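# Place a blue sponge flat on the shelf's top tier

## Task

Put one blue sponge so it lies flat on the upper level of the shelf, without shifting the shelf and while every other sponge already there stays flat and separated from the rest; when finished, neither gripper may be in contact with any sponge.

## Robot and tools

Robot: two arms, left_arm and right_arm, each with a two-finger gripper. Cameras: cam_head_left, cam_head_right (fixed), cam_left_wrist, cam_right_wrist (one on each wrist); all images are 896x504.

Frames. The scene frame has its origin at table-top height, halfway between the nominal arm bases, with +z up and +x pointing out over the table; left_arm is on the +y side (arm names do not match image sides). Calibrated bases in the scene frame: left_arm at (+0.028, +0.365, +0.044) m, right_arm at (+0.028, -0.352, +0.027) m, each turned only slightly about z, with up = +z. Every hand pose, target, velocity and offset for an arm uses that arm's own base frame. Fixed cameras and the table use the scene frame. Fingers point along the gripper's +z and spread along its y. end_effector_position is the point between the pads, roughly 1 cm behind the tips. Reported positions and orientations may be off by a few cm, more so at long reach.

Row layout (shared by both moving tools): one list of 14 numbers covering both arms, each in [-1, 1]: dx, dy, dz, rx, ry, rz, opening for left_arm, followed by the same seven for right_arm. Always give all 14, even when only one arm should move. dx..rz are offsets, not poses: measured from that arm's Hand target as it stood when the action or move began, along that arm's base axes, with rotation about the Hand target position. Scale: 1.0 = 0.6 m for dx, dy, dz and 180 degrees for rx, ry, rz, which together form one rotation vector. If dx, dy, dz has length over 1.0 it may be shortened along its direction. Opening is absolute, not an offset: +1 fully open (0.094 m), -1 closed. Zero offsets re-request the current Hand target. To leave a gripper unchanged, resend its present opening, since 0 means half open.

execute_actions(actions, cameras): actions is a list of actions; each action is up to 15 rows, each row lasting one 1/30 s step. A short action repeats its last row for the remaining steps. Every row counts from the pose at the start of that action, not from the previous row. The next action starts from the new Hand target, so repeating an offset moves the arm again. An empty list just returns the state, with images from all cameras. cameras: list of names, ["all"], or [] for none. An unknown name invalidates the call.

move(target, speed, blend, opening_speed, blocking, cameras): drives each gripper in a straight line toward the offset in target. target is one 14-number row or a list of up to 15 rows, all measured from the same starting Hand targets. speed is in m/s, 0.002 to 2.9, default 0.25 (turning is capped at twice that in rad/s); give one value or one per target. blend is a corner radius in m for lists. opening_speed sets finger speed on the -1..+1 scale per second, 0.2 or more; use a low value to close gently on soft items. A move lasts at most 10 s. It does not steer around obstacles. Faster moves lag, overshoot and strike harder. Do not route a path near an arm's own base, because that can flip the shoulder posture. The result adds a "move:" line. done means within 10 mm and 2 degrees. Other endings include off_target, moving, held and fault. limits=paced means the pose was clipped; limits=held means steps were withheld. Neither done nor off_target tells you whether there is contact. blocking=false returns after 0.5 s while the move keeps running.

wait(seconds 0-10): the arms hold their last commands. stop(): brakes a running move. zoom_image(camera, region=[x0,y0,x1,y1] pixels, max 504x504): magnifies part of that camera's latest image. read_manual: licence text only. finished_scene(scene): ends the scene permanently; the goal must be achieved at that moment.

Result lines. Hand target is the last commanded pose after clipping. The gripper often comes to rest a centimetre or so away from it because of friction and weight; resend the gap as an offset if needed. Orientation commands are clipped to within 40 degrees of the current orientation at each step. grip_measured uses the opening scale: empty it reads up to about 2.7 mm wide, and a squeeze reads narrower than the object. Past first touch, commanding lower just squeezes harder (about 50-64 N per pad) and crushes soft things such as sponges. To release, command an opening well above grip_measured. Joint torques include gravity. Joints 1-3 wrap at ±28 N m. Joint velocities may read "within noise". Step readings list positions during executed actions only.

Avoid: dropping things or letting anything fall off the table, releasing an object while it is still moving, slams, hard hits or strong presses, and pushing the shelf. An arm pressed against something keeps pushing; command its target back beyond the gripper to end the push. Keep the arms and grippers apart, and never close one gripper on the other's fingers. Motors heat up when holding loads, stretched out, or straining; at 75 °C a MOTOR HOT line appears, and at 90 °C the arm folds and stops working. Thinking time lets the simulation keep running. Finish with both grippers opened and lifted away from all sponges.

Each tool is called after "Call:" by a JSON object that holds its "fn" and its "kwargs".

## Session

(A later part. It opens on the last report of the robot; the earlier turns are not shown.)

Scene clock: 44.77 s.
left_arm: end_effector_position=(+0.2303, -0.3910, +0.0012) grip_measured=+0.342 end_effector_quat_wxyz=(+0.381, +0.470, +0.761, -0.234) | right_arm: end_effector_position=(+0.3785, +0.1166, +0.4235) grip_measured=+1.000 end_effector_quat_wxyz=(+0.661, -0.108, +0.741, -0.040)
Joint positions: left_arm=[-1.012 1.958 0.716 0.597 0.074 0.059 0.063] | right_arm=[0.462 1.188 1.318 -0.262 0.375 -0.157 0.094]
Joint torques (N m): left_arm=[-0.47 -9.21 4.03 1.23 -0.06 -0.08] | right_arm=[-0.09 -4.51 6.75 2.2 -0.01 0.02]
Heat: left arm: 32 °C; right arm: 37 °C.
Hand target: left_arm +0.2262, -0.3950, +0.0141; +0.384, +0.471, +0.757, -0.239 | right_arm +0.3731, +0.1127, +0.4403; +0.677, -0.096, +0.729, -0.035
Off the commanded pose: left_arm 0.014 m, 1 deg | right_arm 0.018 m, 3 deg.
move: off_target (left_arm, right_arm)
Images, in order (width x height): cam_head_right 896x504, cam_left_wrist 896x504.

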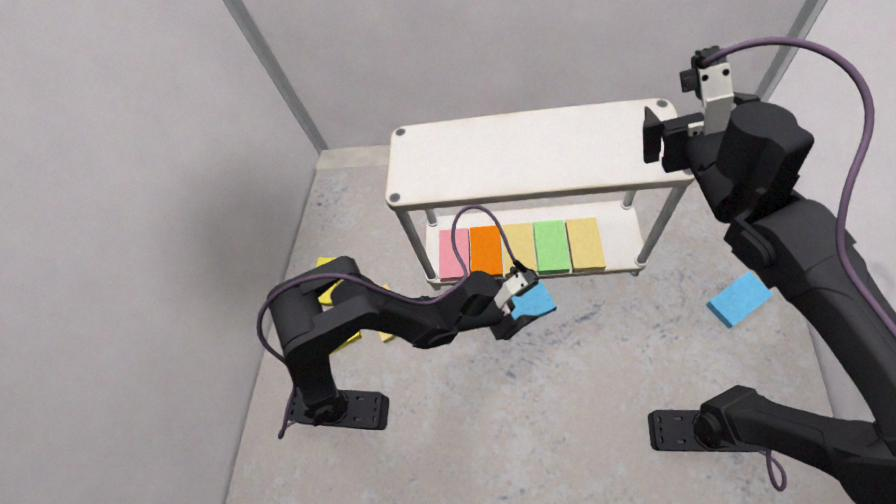

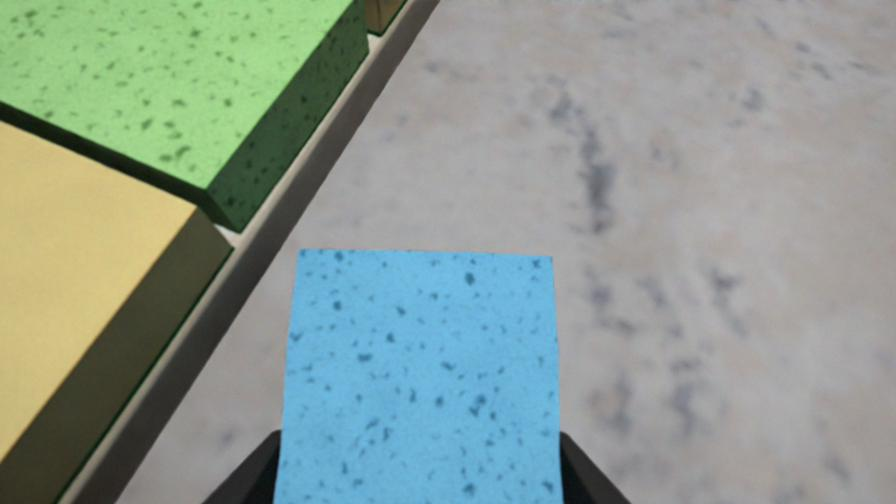

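Call:
{"fn": "execute_actions", "kwargs": {"actions": []}}

Scene clock: 46.23 s.
left_arm: end_effector_position=(+0.2303, -0.3910, +0.0012) grip_measured=+0.342 end_effector_quat_wxyz=(+0.381, +0.470, +0.761, -0.234) | right_arm: end_effector_position=(+0.3785, +0.1166, +0.4235) grip_measured=+1.000 end_effector_quat_wxyz=(+0.661, -0.108, +0.741, -0.040)
Joint positions: left_arm=[-1.012 1.958 0.716 0.597 0.074 0.059 0.063] | right_arm=[0.462 1.188 1.318 -0.262 0.375 -0.157 0.094]
Joint velocities: within noise
Joint torques (N m): left_arm=[-0.49 -9.18 3.99 1.21 -0.07 -0.08] | right_arm=[-0.1 -4.51 6.75 2.2 -0.01 0.01]
Motor temperatures (°C): left_arm=[26 30 32 31 24 27 28] | right_arm=[28 33 29 37 27 28 28]
Heat: left arm: 32 °C; right arm: 37 °C.
Hand target: left_arm +0.2262, -0.3950, +0.0141; +0.384, +0.471, +0.757, -0.239 | right_arm +0.3731, +0.1127, +0.4403; +0.677, -0.096, +0.729, -0.035
Tool commands: left_gripper/opening=+0.15 right_gripper/opening=+1.0
Off the commanded pose: left_arm 0.014 m, 1 deg | right_arm 0.018 m, 3 deg.

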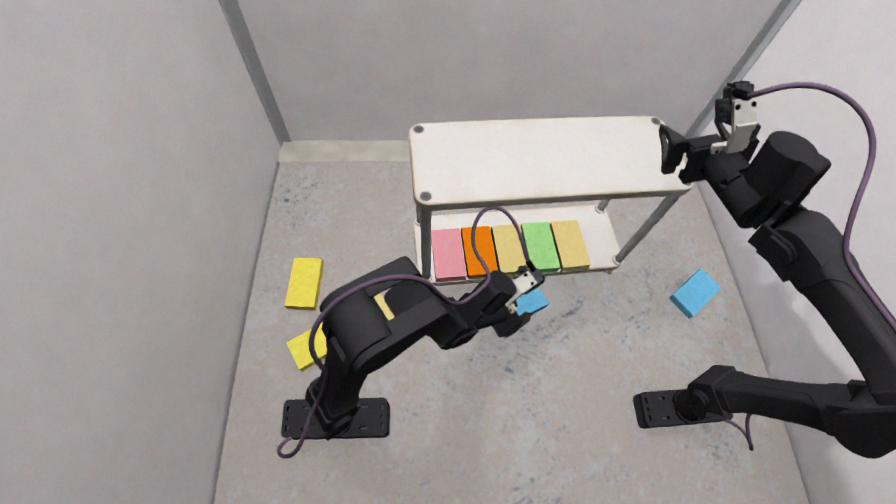

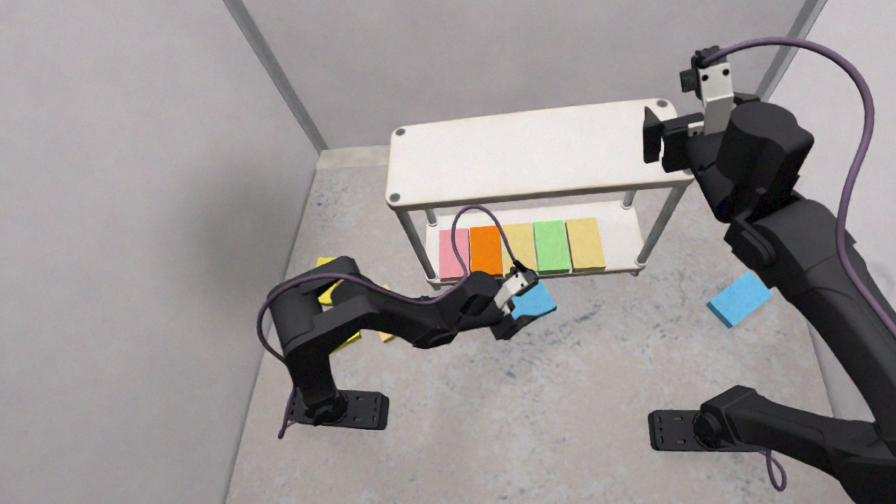

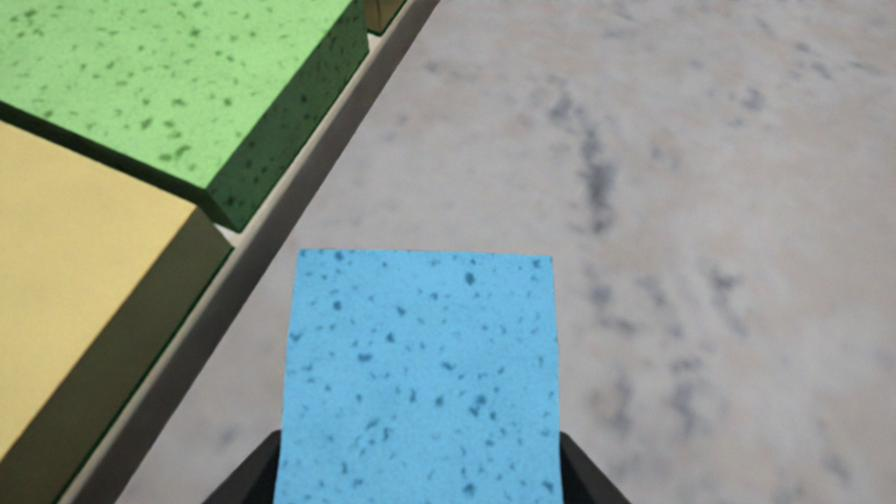

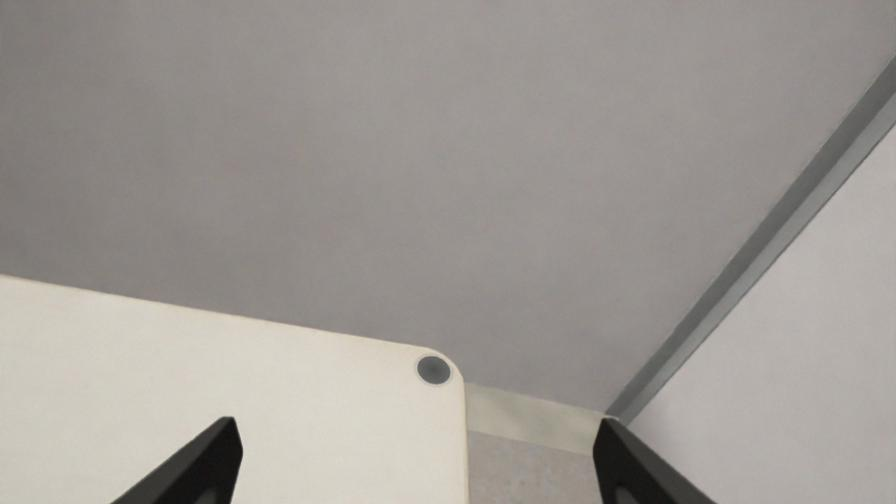

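Call:
{"fn": "move", "kwargs": {"target": [[-0.127, 0.1833, 0.2265, 0, 0, 0, 0.15, 0, 0, 0, 0, 0, 0, 1.0], [-0.0687, 0.2417, 0.6265, 0, 0, 0.05, 0.15, 0, 0, 0, 0, 0, 0, 1.0], [0.234, 0.2043, 0.6098, 0, 0, 0.05, 0.15, 0, 0, 0, 0, 0, 0, 1.0]], "speed": 0.25, "blend": [0.03, 0.03, 0], "cameras": ["all"]}}

Scene clock: 51.83 s.
left_arm: end_effector_position=(+0.3761, -0.2699, +0.3611) grip_measured=+0.342 end_effector_quat_wxyz=(+0.392, +0.399, +0.805, -0.198) | right_arm: end_effector_position=(+0.3785, +0.1166, +0.4235) grip_measured=+1.000 end_effector_quat_wxyz=(+0.661, -0.108, +0.741, -0.040)
Joint positions: left_arm=[-0.498 1.75 2.089 -1.047 0.335 0.268 0.063] | right_arm=[0.462 1.188 1.318 -0.262 0.375 -0.157 0.094]
Joint torques (N m): left_arm=[0.14 -6.13 9.11 1.1 0.32 0.05] | right_arm=[-0.09 -4.51 6.75 2.2 -0.01 0.01]
Heat: left arm: 32 °C; right arm: 37 °C.
Hand target: left_arm +0.3666, -0.2724, +0.3800; +0.402, +0.410, +0.792, -0.208 | right_arm +0.3731, +0.1127, +0.4403; +0.677, -0.096, +0.729, -0.035
Off the commanded pose: left_arm 0.021 m, 3 deg | right_arm 0.018 m, 3 deg.
move: off_target (left_arm, right_arm)

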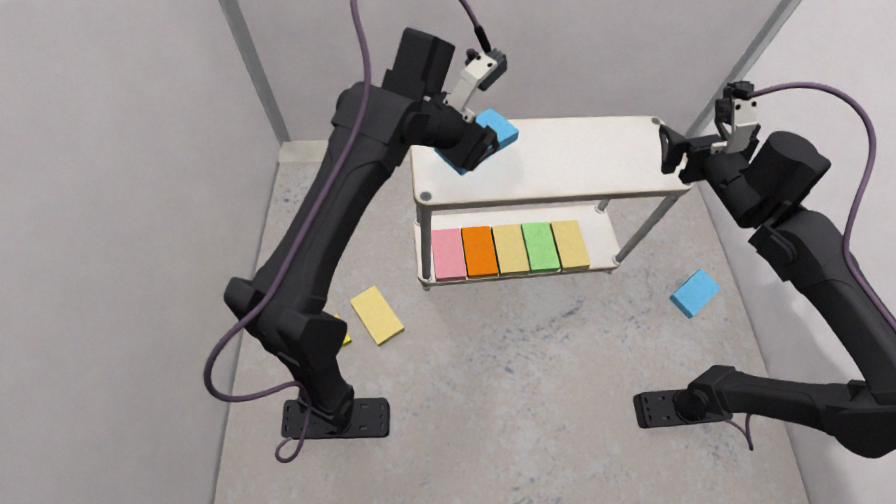

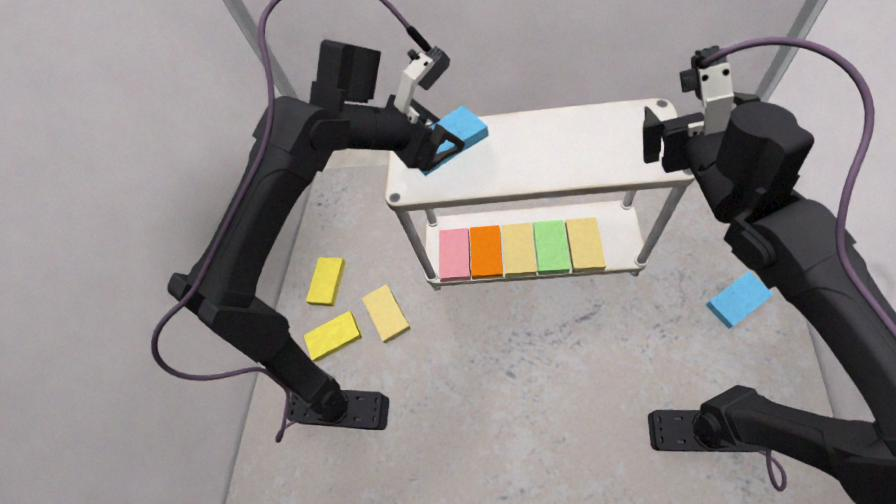

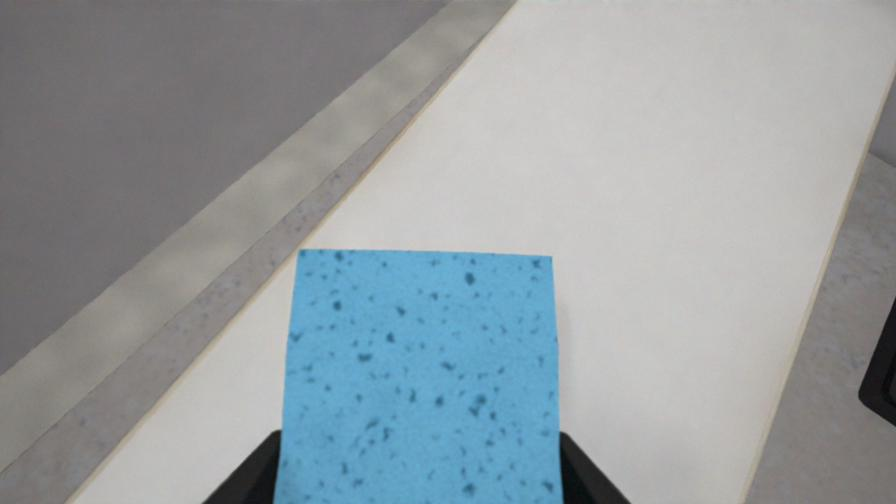

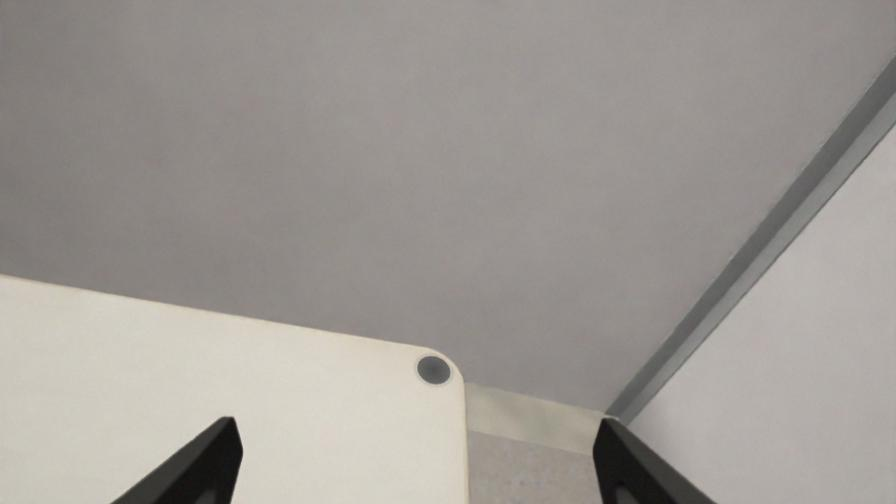

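Call:
{"fn": "move", "kwargs": {"target": [0, 0, -0.0333, 0.003, 0.0022, 0, 0.15, 0, 0, 0, 0, 0, 0, 1.0], "speed": 0.06, "cameras": ["cam_left_wrist", "cam_head_left", "cam_head_right"]}}

Scene clock: 54.07 s.
left_arm: end_effector_position=(+0.3742, -0.2691, +0.3375) grip_measured=+0.342 end_effector_quat_wxyz=(+0.365, +0.401, +0.817, -0.196) | right_arm: end_effector_position=(+0.3785, +0.1166, +0.4235) grip_measured=+1.000 end_effector_quat_wxyz=(+0.661, -0.108, +0.741, -0.040)
Joint positions: left_arm=[-0.498 1.75 2.029 -1.049 0.336 0.272 0.063] | right_arm=[0.462 1.188 1.318 -0.262 0.375 -0.157 0.094]
Joint torques (N m): left_arm=[-0.02 -9.18 4.22 1.72 0.3 0.03] | right_arm=[-0.09 -4.51 6.74 2.2 -0.01 0.01]
Heat: left arm: 33 °C; right arm: 37 °C.
Hand target: left_arm +0.3666, -0.2724, +0.3600; +0.397, +0.411, +0.794, -0.206 | right_arm +0.3731, +0.1127, +0.4403; +0.677, -0.096, +0.729, -0.035
Off the commanded pose: left_arm 0.024 m, 5 deg | right_arm 0.018 m, 3 deg.
move: off_target (left_arm, right_arm)
Images, in order (width x height): cam_head_left 896x504, cam_head_right 896x504, cam_left_wrist 896x504.

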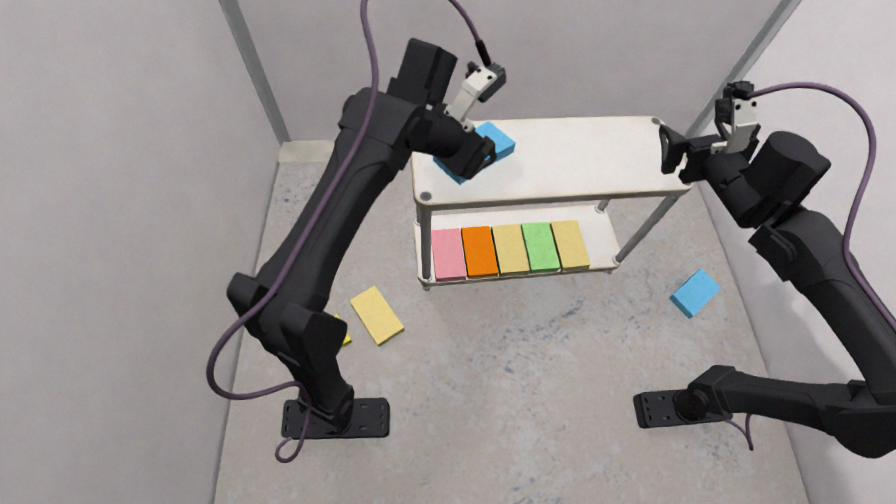

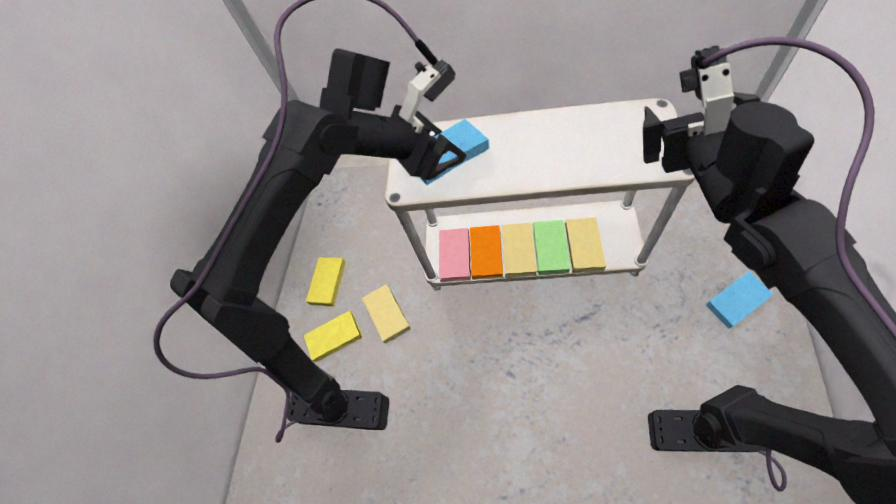

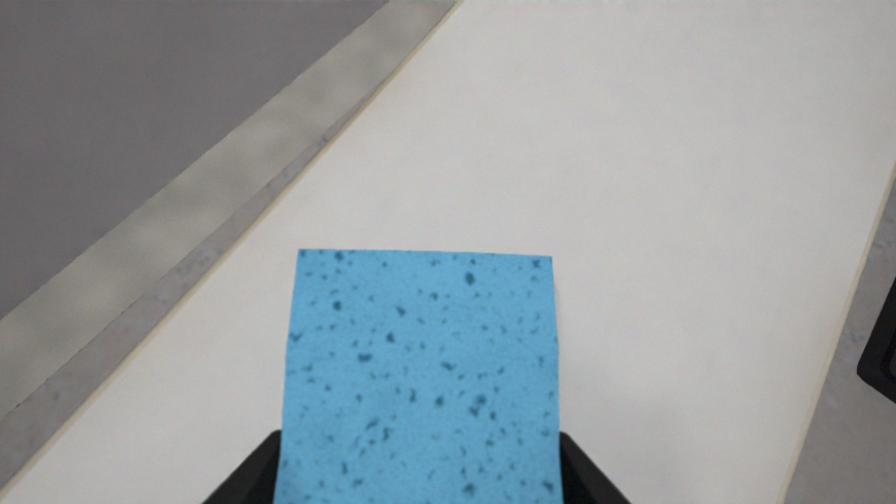

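Call:
{"fn": "zoom_image", "kwargs": {"camera": "cam_left_wrist", "region": [250, 200, 650, 425]}}

Call:
{"fn": "zoom_image", "kwargs": {"camera": "cam_head_right", "region": [380, 90, 540, 220]}}

Scaled by 1.260 from the camera's 896x504 image, which has a finer 1280x720 frame.

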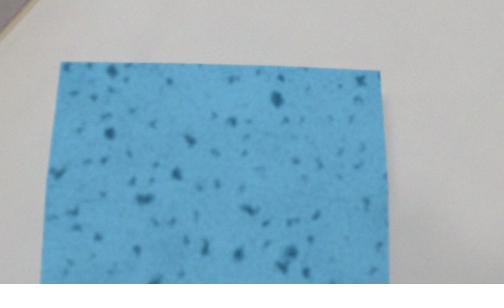

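Scaled by 3.150 from the camera's 896x504 image, which has a finer 1280x720 frame.

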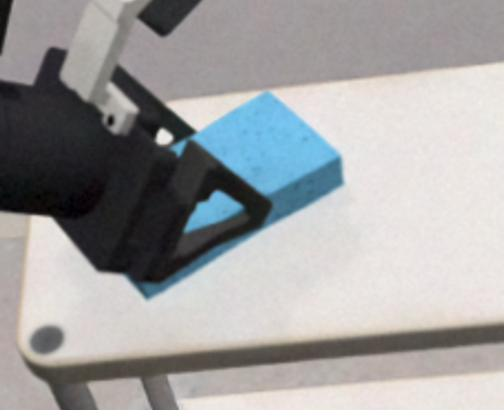

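Call:
{"fn": "move", "kwargs": {"target": [0, 0, -0.01, -0.0067, -0.005, 0, 0.15, 0, 0, 0, 0, 0, 0, 1.0], "speed": 0.04, "cameras": ["cam_left_wrist", "cam_head_right"]}}

Scene clock: 55.57 s.
left_arm: end_effector_position=(+0.3724, -0.2687, +0.3334) grip_measured=+0.342 end_effector_quat_wxyz=(+0.377, +0.406, +0.809, -0.196) | right_arm: end_effector_position=(+0.3785, +0.1166, +0.4235) grip_measured=+1.000 end_effector_quat_wxyz=(+0.661, -0.108, +0.741, -0.040)
Joint positions: left_arm=[-0.498 1.705 1.937 -0.975 0.34 0.283 0.063] | right_arm=[0.462 1.188 1.318 -0.262 0.375 -0.157 0.094]
Joint torques (N m): left_arm=[0.27 -8.7 4.05 1.84 0.35 -0.04] | right_arm=[-0.1 -4.51 6.74 2.2 -0.01 0.01]
Heat: left arm: 33 °C; right arm: 38 °C.
Hand target: left_arm +0.3666, -0.2724, +0.3540; +0.408, +0.409, +0.789, -0.211 | right_arm +0.3731, +0.1127, +0.4403; +0.677, -0.096, +0.729, -0.035
Off the commanded pose: left_arm 0.022 m, 4 deg | right_arm 0.018 m, 3 deg.
move: off_target (left_arm, right_arm)
Images, in order (width x height): cam_head_right 896x504, cam_left_wrist 896x504.

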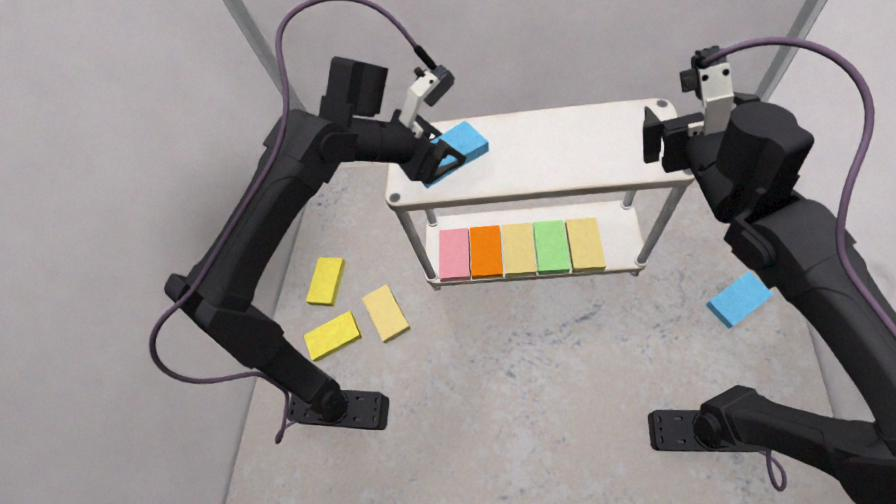

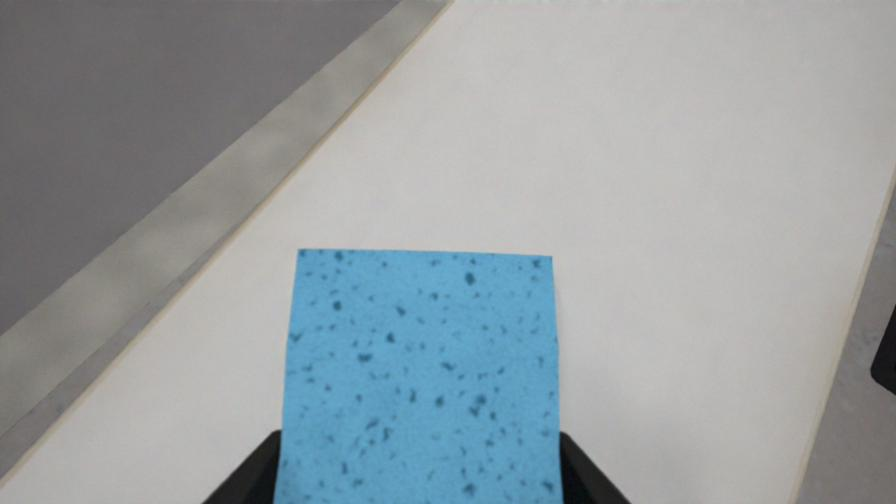

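Call:
{"fn": "move", "kwargs": {"target": [0, 0, -0.01, -0.0022, -0.0016, 0, 0.15, 0, 0, 0, 0, 0, 0, 1.0], "speed": 0.04, "cameras": ["cam_left_wrist", "cam_head_right"]}}

Scene clock: 56.80 s.
left_arm: end_effector_position=(+0.3723, -0.2689, +0.3334) grip_measured=+0.342 end_effector_quat_wxyz=(+0.390, +0.406, +0.803, -0.197) | right_arm: end_effector_position=(+0.3785, +0.1166, +0.4235) grip_measured=+1.000 end_effector_quat_wxyz=(+0.661, -0.108, +0.741, -0.040)
Joint positions: left_arm=[-0.498 1.678 1.883 -0.921 0.341 0.283 0.063] | right_arm=[0.462 1.188 1.318 -0.262 0.375 -0.157 0.094]
Joint torques (N m): left_arm=[0.32 -8.01 3.88 1.79 0.36 -0.06] | right_arm=[-0.09 -4.51 6.74 2.2 -0.01 0.01]
Heat: left arm: 32 °C; right arm: 38 °C.
Hand target: left_arm +0.3666, -0.2724, +0.3480; +0.411, +0.408, +0.787, -0.213 | right_arm +0.3731, +0.1127, +0.4403; +0.677, -0.096, +0.729, -0.035
Off the commanded pose: left_arm 0.016 m, 3 deg | right_arm 0.018 m, 3 deg.
move: off_target (left_arm, right_arm)
Images, in order (width x height): cam_head_right 896x504, cam_left_wrist 896x504.

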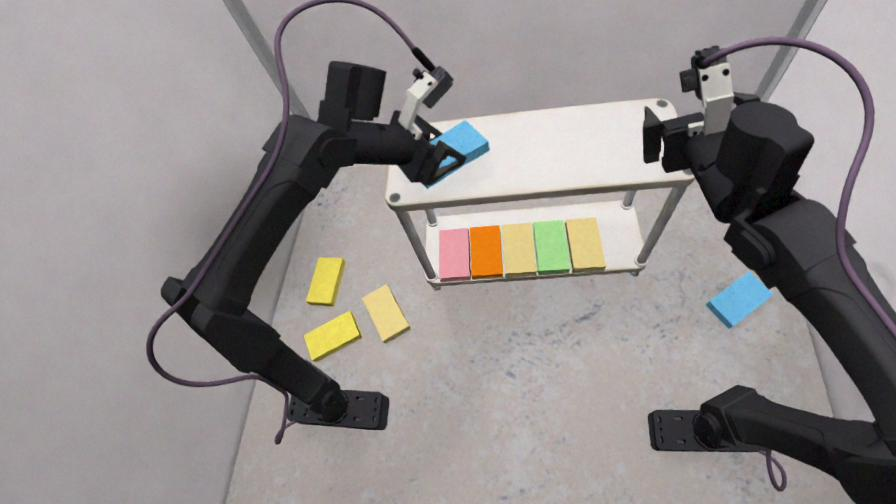

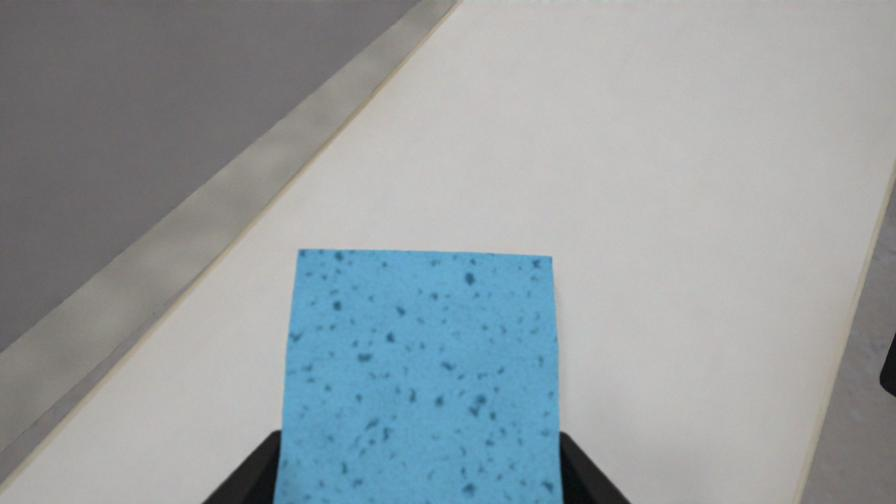

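Call:
{"fn": "move", "kwargs": {"target": [0, 0, -0.008, 0.0022, 0.0016, 0, 0.15, 0, 0, 0, 0, 0, 0, 1.0], "speed": 0.04, "cameras": ["cam_left_wrist", "cam_head_right"]}}

Scene clock: 58.13 s.
left_arm: end_effector_position=(+0.3723, -0.2690, +0.3332) grip_measured=+0.342 end_effector_quat_wxyz=(+0.392, +0.406, +0.801, -0.197) | right_arm: end_effector_position=(+0.3785, +0.1166, +0.4235) grip_measured=+1.000 end_effector_quat_wxyz=(+0.661, -0.108, +0.741, -0.040)
Joint positions: left_arm=[-0.498 1.672 1.871 -0.909 0.341 0.283 0.063] | right_arm=[0.462 1.188 1.318 -0.262 0.375 -0.157 0.094]
Joint torques (N m): left_arm=[0.21 -7.58 3.7 1.74 0.33 -0.02] | right_arm=[-0.1 -4.51 6.74 2.2 -0.01 0.01]
Heat: left arm: 32 °C; right arm: 38 °C.
Hand target: left_arm +0.3666, -0.2724, +0.3432; +0.408, +0.409, +0.789, -0.211 | right_arm +0.3731, +0.1127, +0.4403; +0.677, -0.096, +0.729, -0.035
Off the commanded pose: left_arm 0.012 m, 3 deg | right_arm 0.018 m, 3 deg.
move: off_target (left_arm, right_arm)
Images, in order (width x height): cam_head_right 896x504, cam_left_wrist 896x504.

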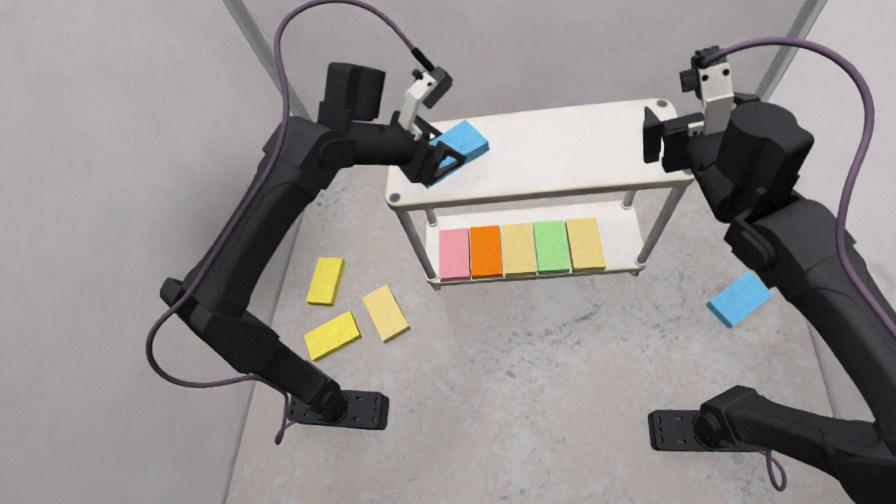

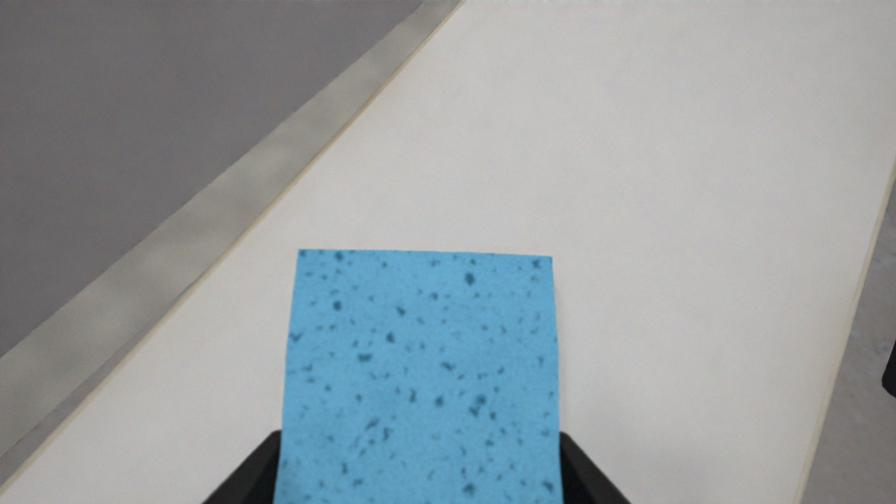

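Call:
{"fn": "move", "kwargs": {"target": [[0, 0, 0.0167, 0, 0, 0, 0.15, 0, 0, 0, 0, 0, 0, 1.0], [0, 0, 0.0167, 0, 0, 0, 0.8, 0, 0, 0, 0, 0, 0, 1.0], [-0.0942, 0.1334, 0.1326, 0, 0, 0, 0.8, 0, 0, 0, 0, 0, 0, 1.0]], "speed": [0.04, 0.04, 0.12], "opening_speed": 0.5, "cameras": ["all"]}}

Scene clock: 63.93 s.
left_arm: end_effector_position=(+0.3263, -0.1924, +0.4009) grip_measured=+0.798 end_effector_quat_wxyz=(+0.390, +0.398, +0.805, -0.203) | right_arm: end_effector_position=(+0.3785, +0.1166, +0.4235) grip_measured=+1.000 end_effector_quat_wxyz=(+0.661, -0.108, +0.741, -0.040)
Joint positions: left_arm=[-0.318 1.587 2.121 -1.295 0.476 0.392 0.084] | right_arm=[0.462 1.188 1.318 -0.262 0.375 -0.157 0.094]
Joint torques (N m): left_arm=[0.42 -5.48 8.01 1.07 0.42 0.03] | right_arm=[-0.09 -4.51 6.75 2.2 -0.01 0.01]
Heat: left arm: 33 °C; right arm: 38 °C.
Hand target: left_arm +0.3101, -0.1924, +0.4227; +0.408, +0.409, +0.789, -0.211 | right_arm +0.3731, +0.1127, +0.4403; +0.677, -0.096, +0.729, -0.035
Off the commanded pose: left_arm 0.027 m, 3 deg | right_arm 0.018 m, 3 deg.
move: off_target (left_arm, right_arm); target 2's new opening was sent with left_arm's hand 0.021 m and 3 deg from that target

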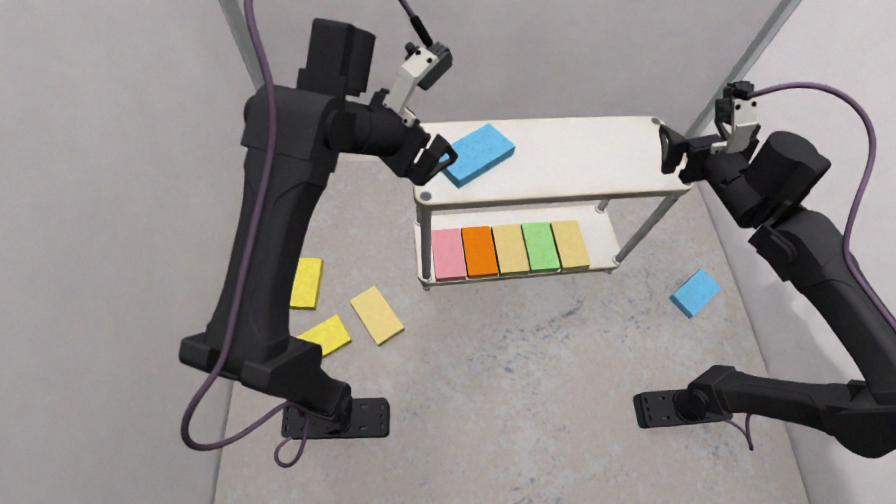

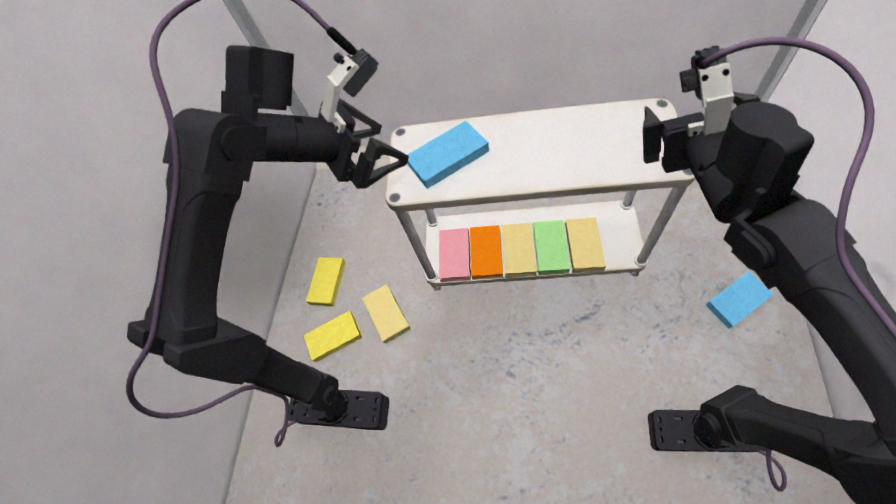

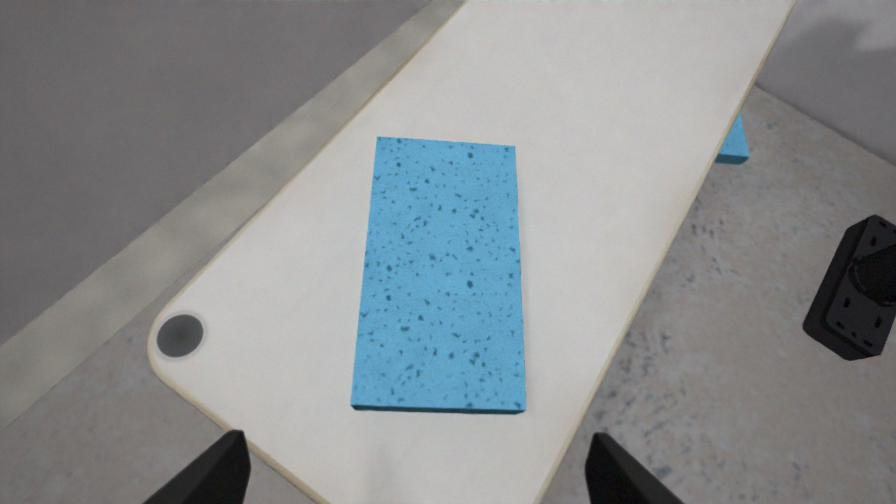

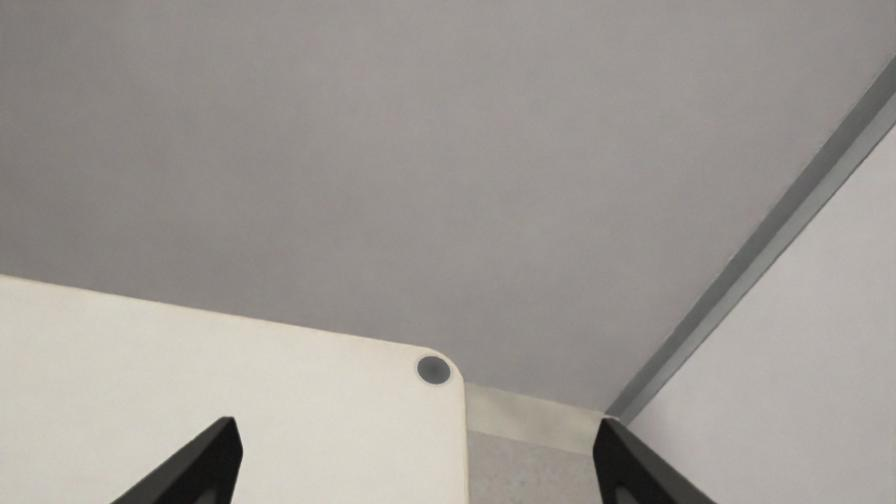

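Call:
{"fn": "zoom_image", "kwargs": {"camera": "cam_head_left", "region": [655, 255, 735, 330]}}

Call:
{"fn": "zoom_image", "kwargs": {"camera": "cam_head_right", "region": [690, 255, 790, 345]}}

Call:
{"fn": "zoom_image", "kwargs": {"camera": "cam_head_right", "region": [370, 80, 710, 300]}}

Scaled by 6.300 from the camera's 896x504 image, which has a finer 1280x720 frame.

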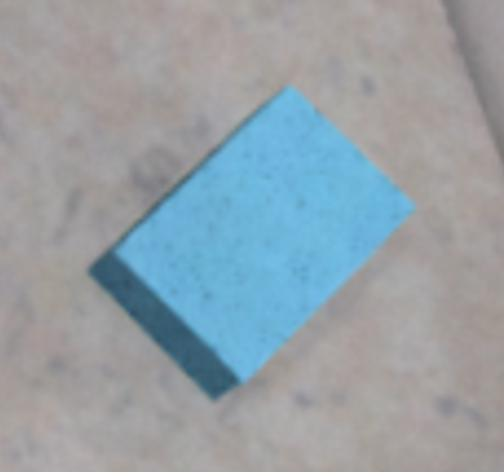

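Scaled by 5.040 from the camera's 896x504 image, which has a finer 1280x720 frame.

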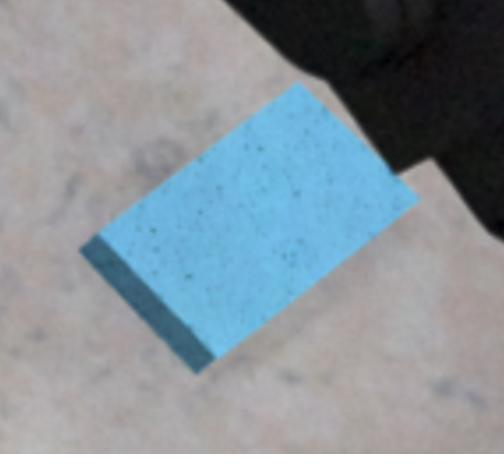

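Scaled by 1.482 from the camera's 896x504 image, which has a finer 1280x720 frame.

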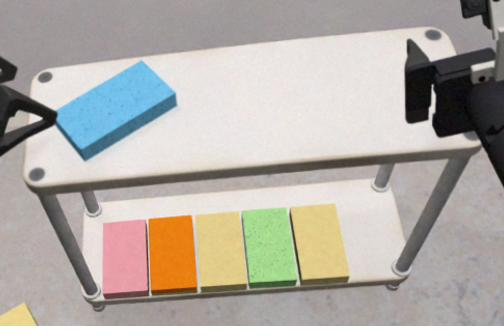

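Call:
{"fn": "move", "kwargs": {"target": [[0, 0, 0, 0, 0, 0, 0.8, -0.1718, -0.1878, -0.1838, 0.0928, 0.3, -0.1574, 1.0], [0, 0, 0, 0, 0, 0, 0.8, -0.2268, -0.3112, -0.4838, 0.1745, 0.2423, -0.3369, 1.0]], "speed": 0.3, "blend": [0.03, 0], "cameras": ["all"]}}

Scene clock: 75.13 s.
left_arm: end_effector_position=(+0.3261, -0.1924, +0.4007) grip_measured=+0.798 end_effector_quat_wxyz=(+0.389, +0.398, +0.806, -0.203) | right_arm: end_effector_position=(+0.2329, -0.0678, +0.1445) grip_measured=+1.000 end_effector_quat_wxyz=(+0.238, +0.429, +0.861, -0.136)
Joint positions: left_arm=[-0.318 1.587 2.121 -1.297 0.476 0.392 0.084] | right_arm=[0.051 1.132 0.913 -1.045 0.469 0.902 0.094]
Joint torques (N m): left_arm=[0.39 -5.5 8.05 1.05 0.43 0.04] | right_arm=[-0.51 -4.12 3.88 1.34 0.52 0.07]
Heat: left arm: 33 °C; right arm: 38 °C.
Hand target: left_arm +0.3101, -0.1924, +0.4227; +0.408, +0.409, +0.789, -0.211 | right_arm +0.2370, -0.0740, +0.1501; +0.267, +0.440, +0.846, -0.139
Off the commanded pose: left_arm 0.027 m, 3 deg | right_arm 0.009 m, 4 deg.
move: off_target (left_arm, right_arm)

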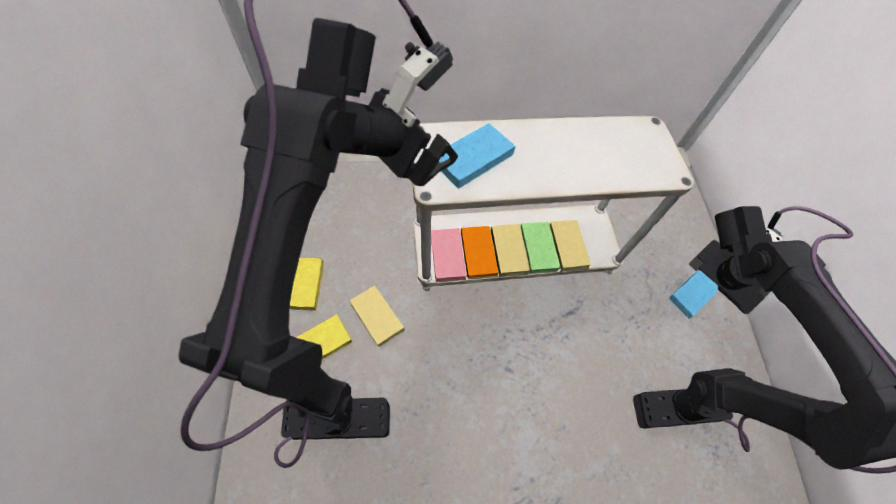

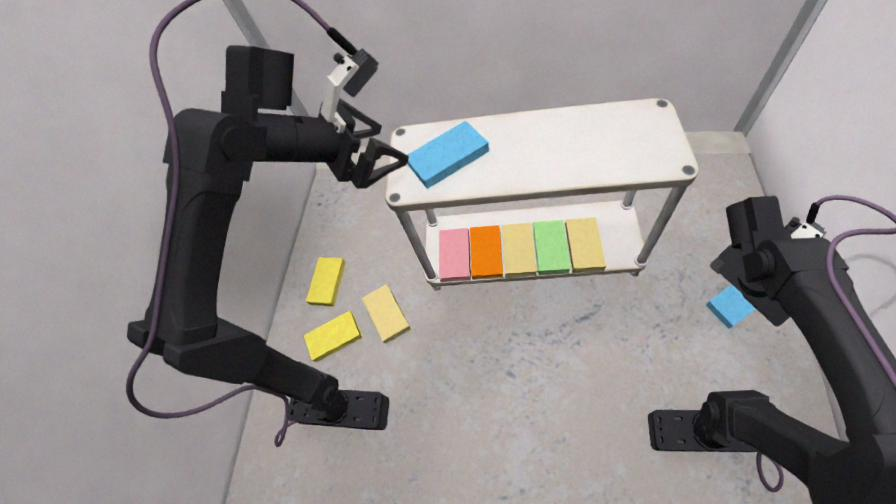

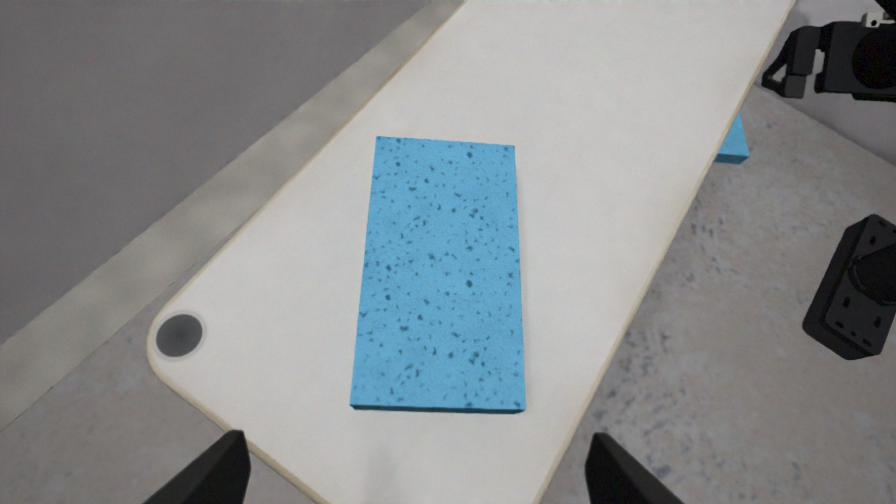

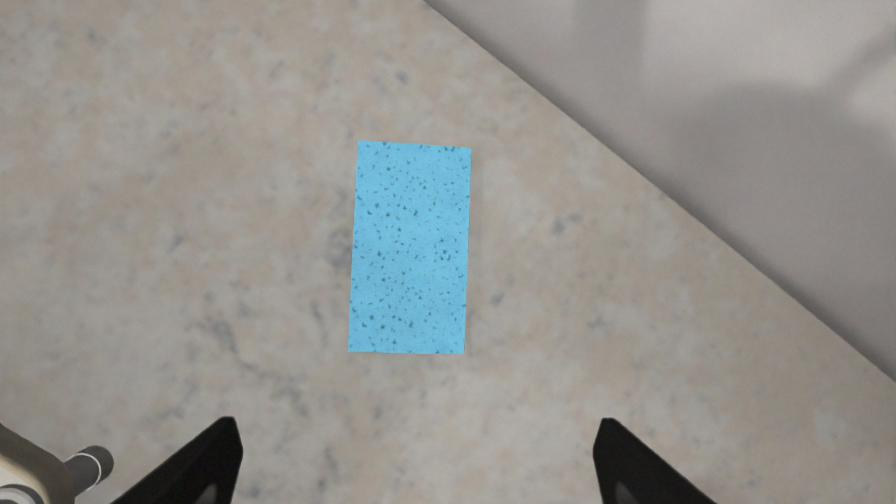

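Call:
{"fn": "move", "kwargs": {"target": [0, 0, 0, 0, 0, 0, 0.8, 0.06, -0.0683, -0.1285, -0.0542, -0.0388, 0.0057, 1.0], "speed": 0.2, "cameras": ["cam_right_wrist", "cam_head_left"]}}

Scene clock: 80.10 s.
left_arm: end_effector_position=(+0.3261, -0.1924, +0.4007) grip_measured=+0.798 end_effector_quat_wxyz=(+0.389, +0.398, +0.806, -0.203) | right_arm: end_effector_position=(+0.2709, -0.1068, +0.0687) grip_measured=+1.000 end_effector_quat_wxyz=(+0.336, +0.407, +0.832, -0.171)
Joint positions: left_arm=[-0.318 1.587 2.121 -1.297 0.476 0.392 0.084] | right_arm=[-0.043 1.236 0.536 -0.316 0.57 0.701 0.094]
Joint torques (N m): left_arm=[0.42 -5.49 8.01 1.05 0.42 0.04] | right_arm=[-0.59 -3.25 3.9 1.83 0.49 -0.07]
Heat: left arm: 34 °C; right arm: 37 °C.
Hand target: left_arm +0.3101, -0.1924, +0.4227; +0.408, +0.409, +0.789, -0.211 | right_arm +0.2730, -0.1150, +0.0730; +0.355, +0.416, +0.818, -0.181
Off the commanded pose: left_arm 0.027 m, 3 deg | right_arm 0.009 m, 3 deg.
move: off_target (left_arm, right_arm)
Images, in order (width x height): cam_head_left 896x504, cam_right_wrist 896x504.

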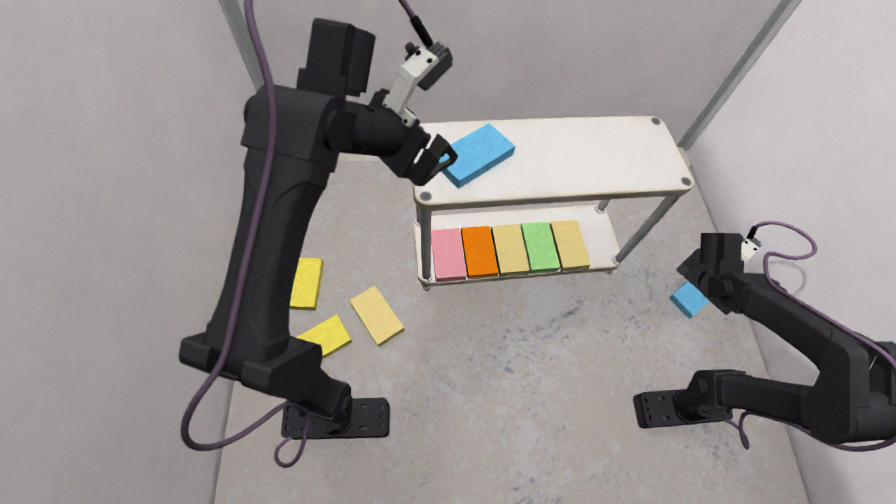

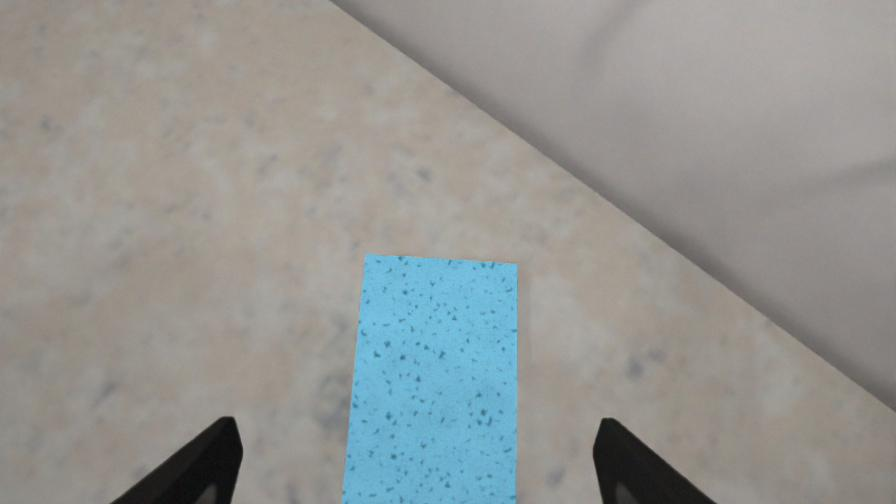

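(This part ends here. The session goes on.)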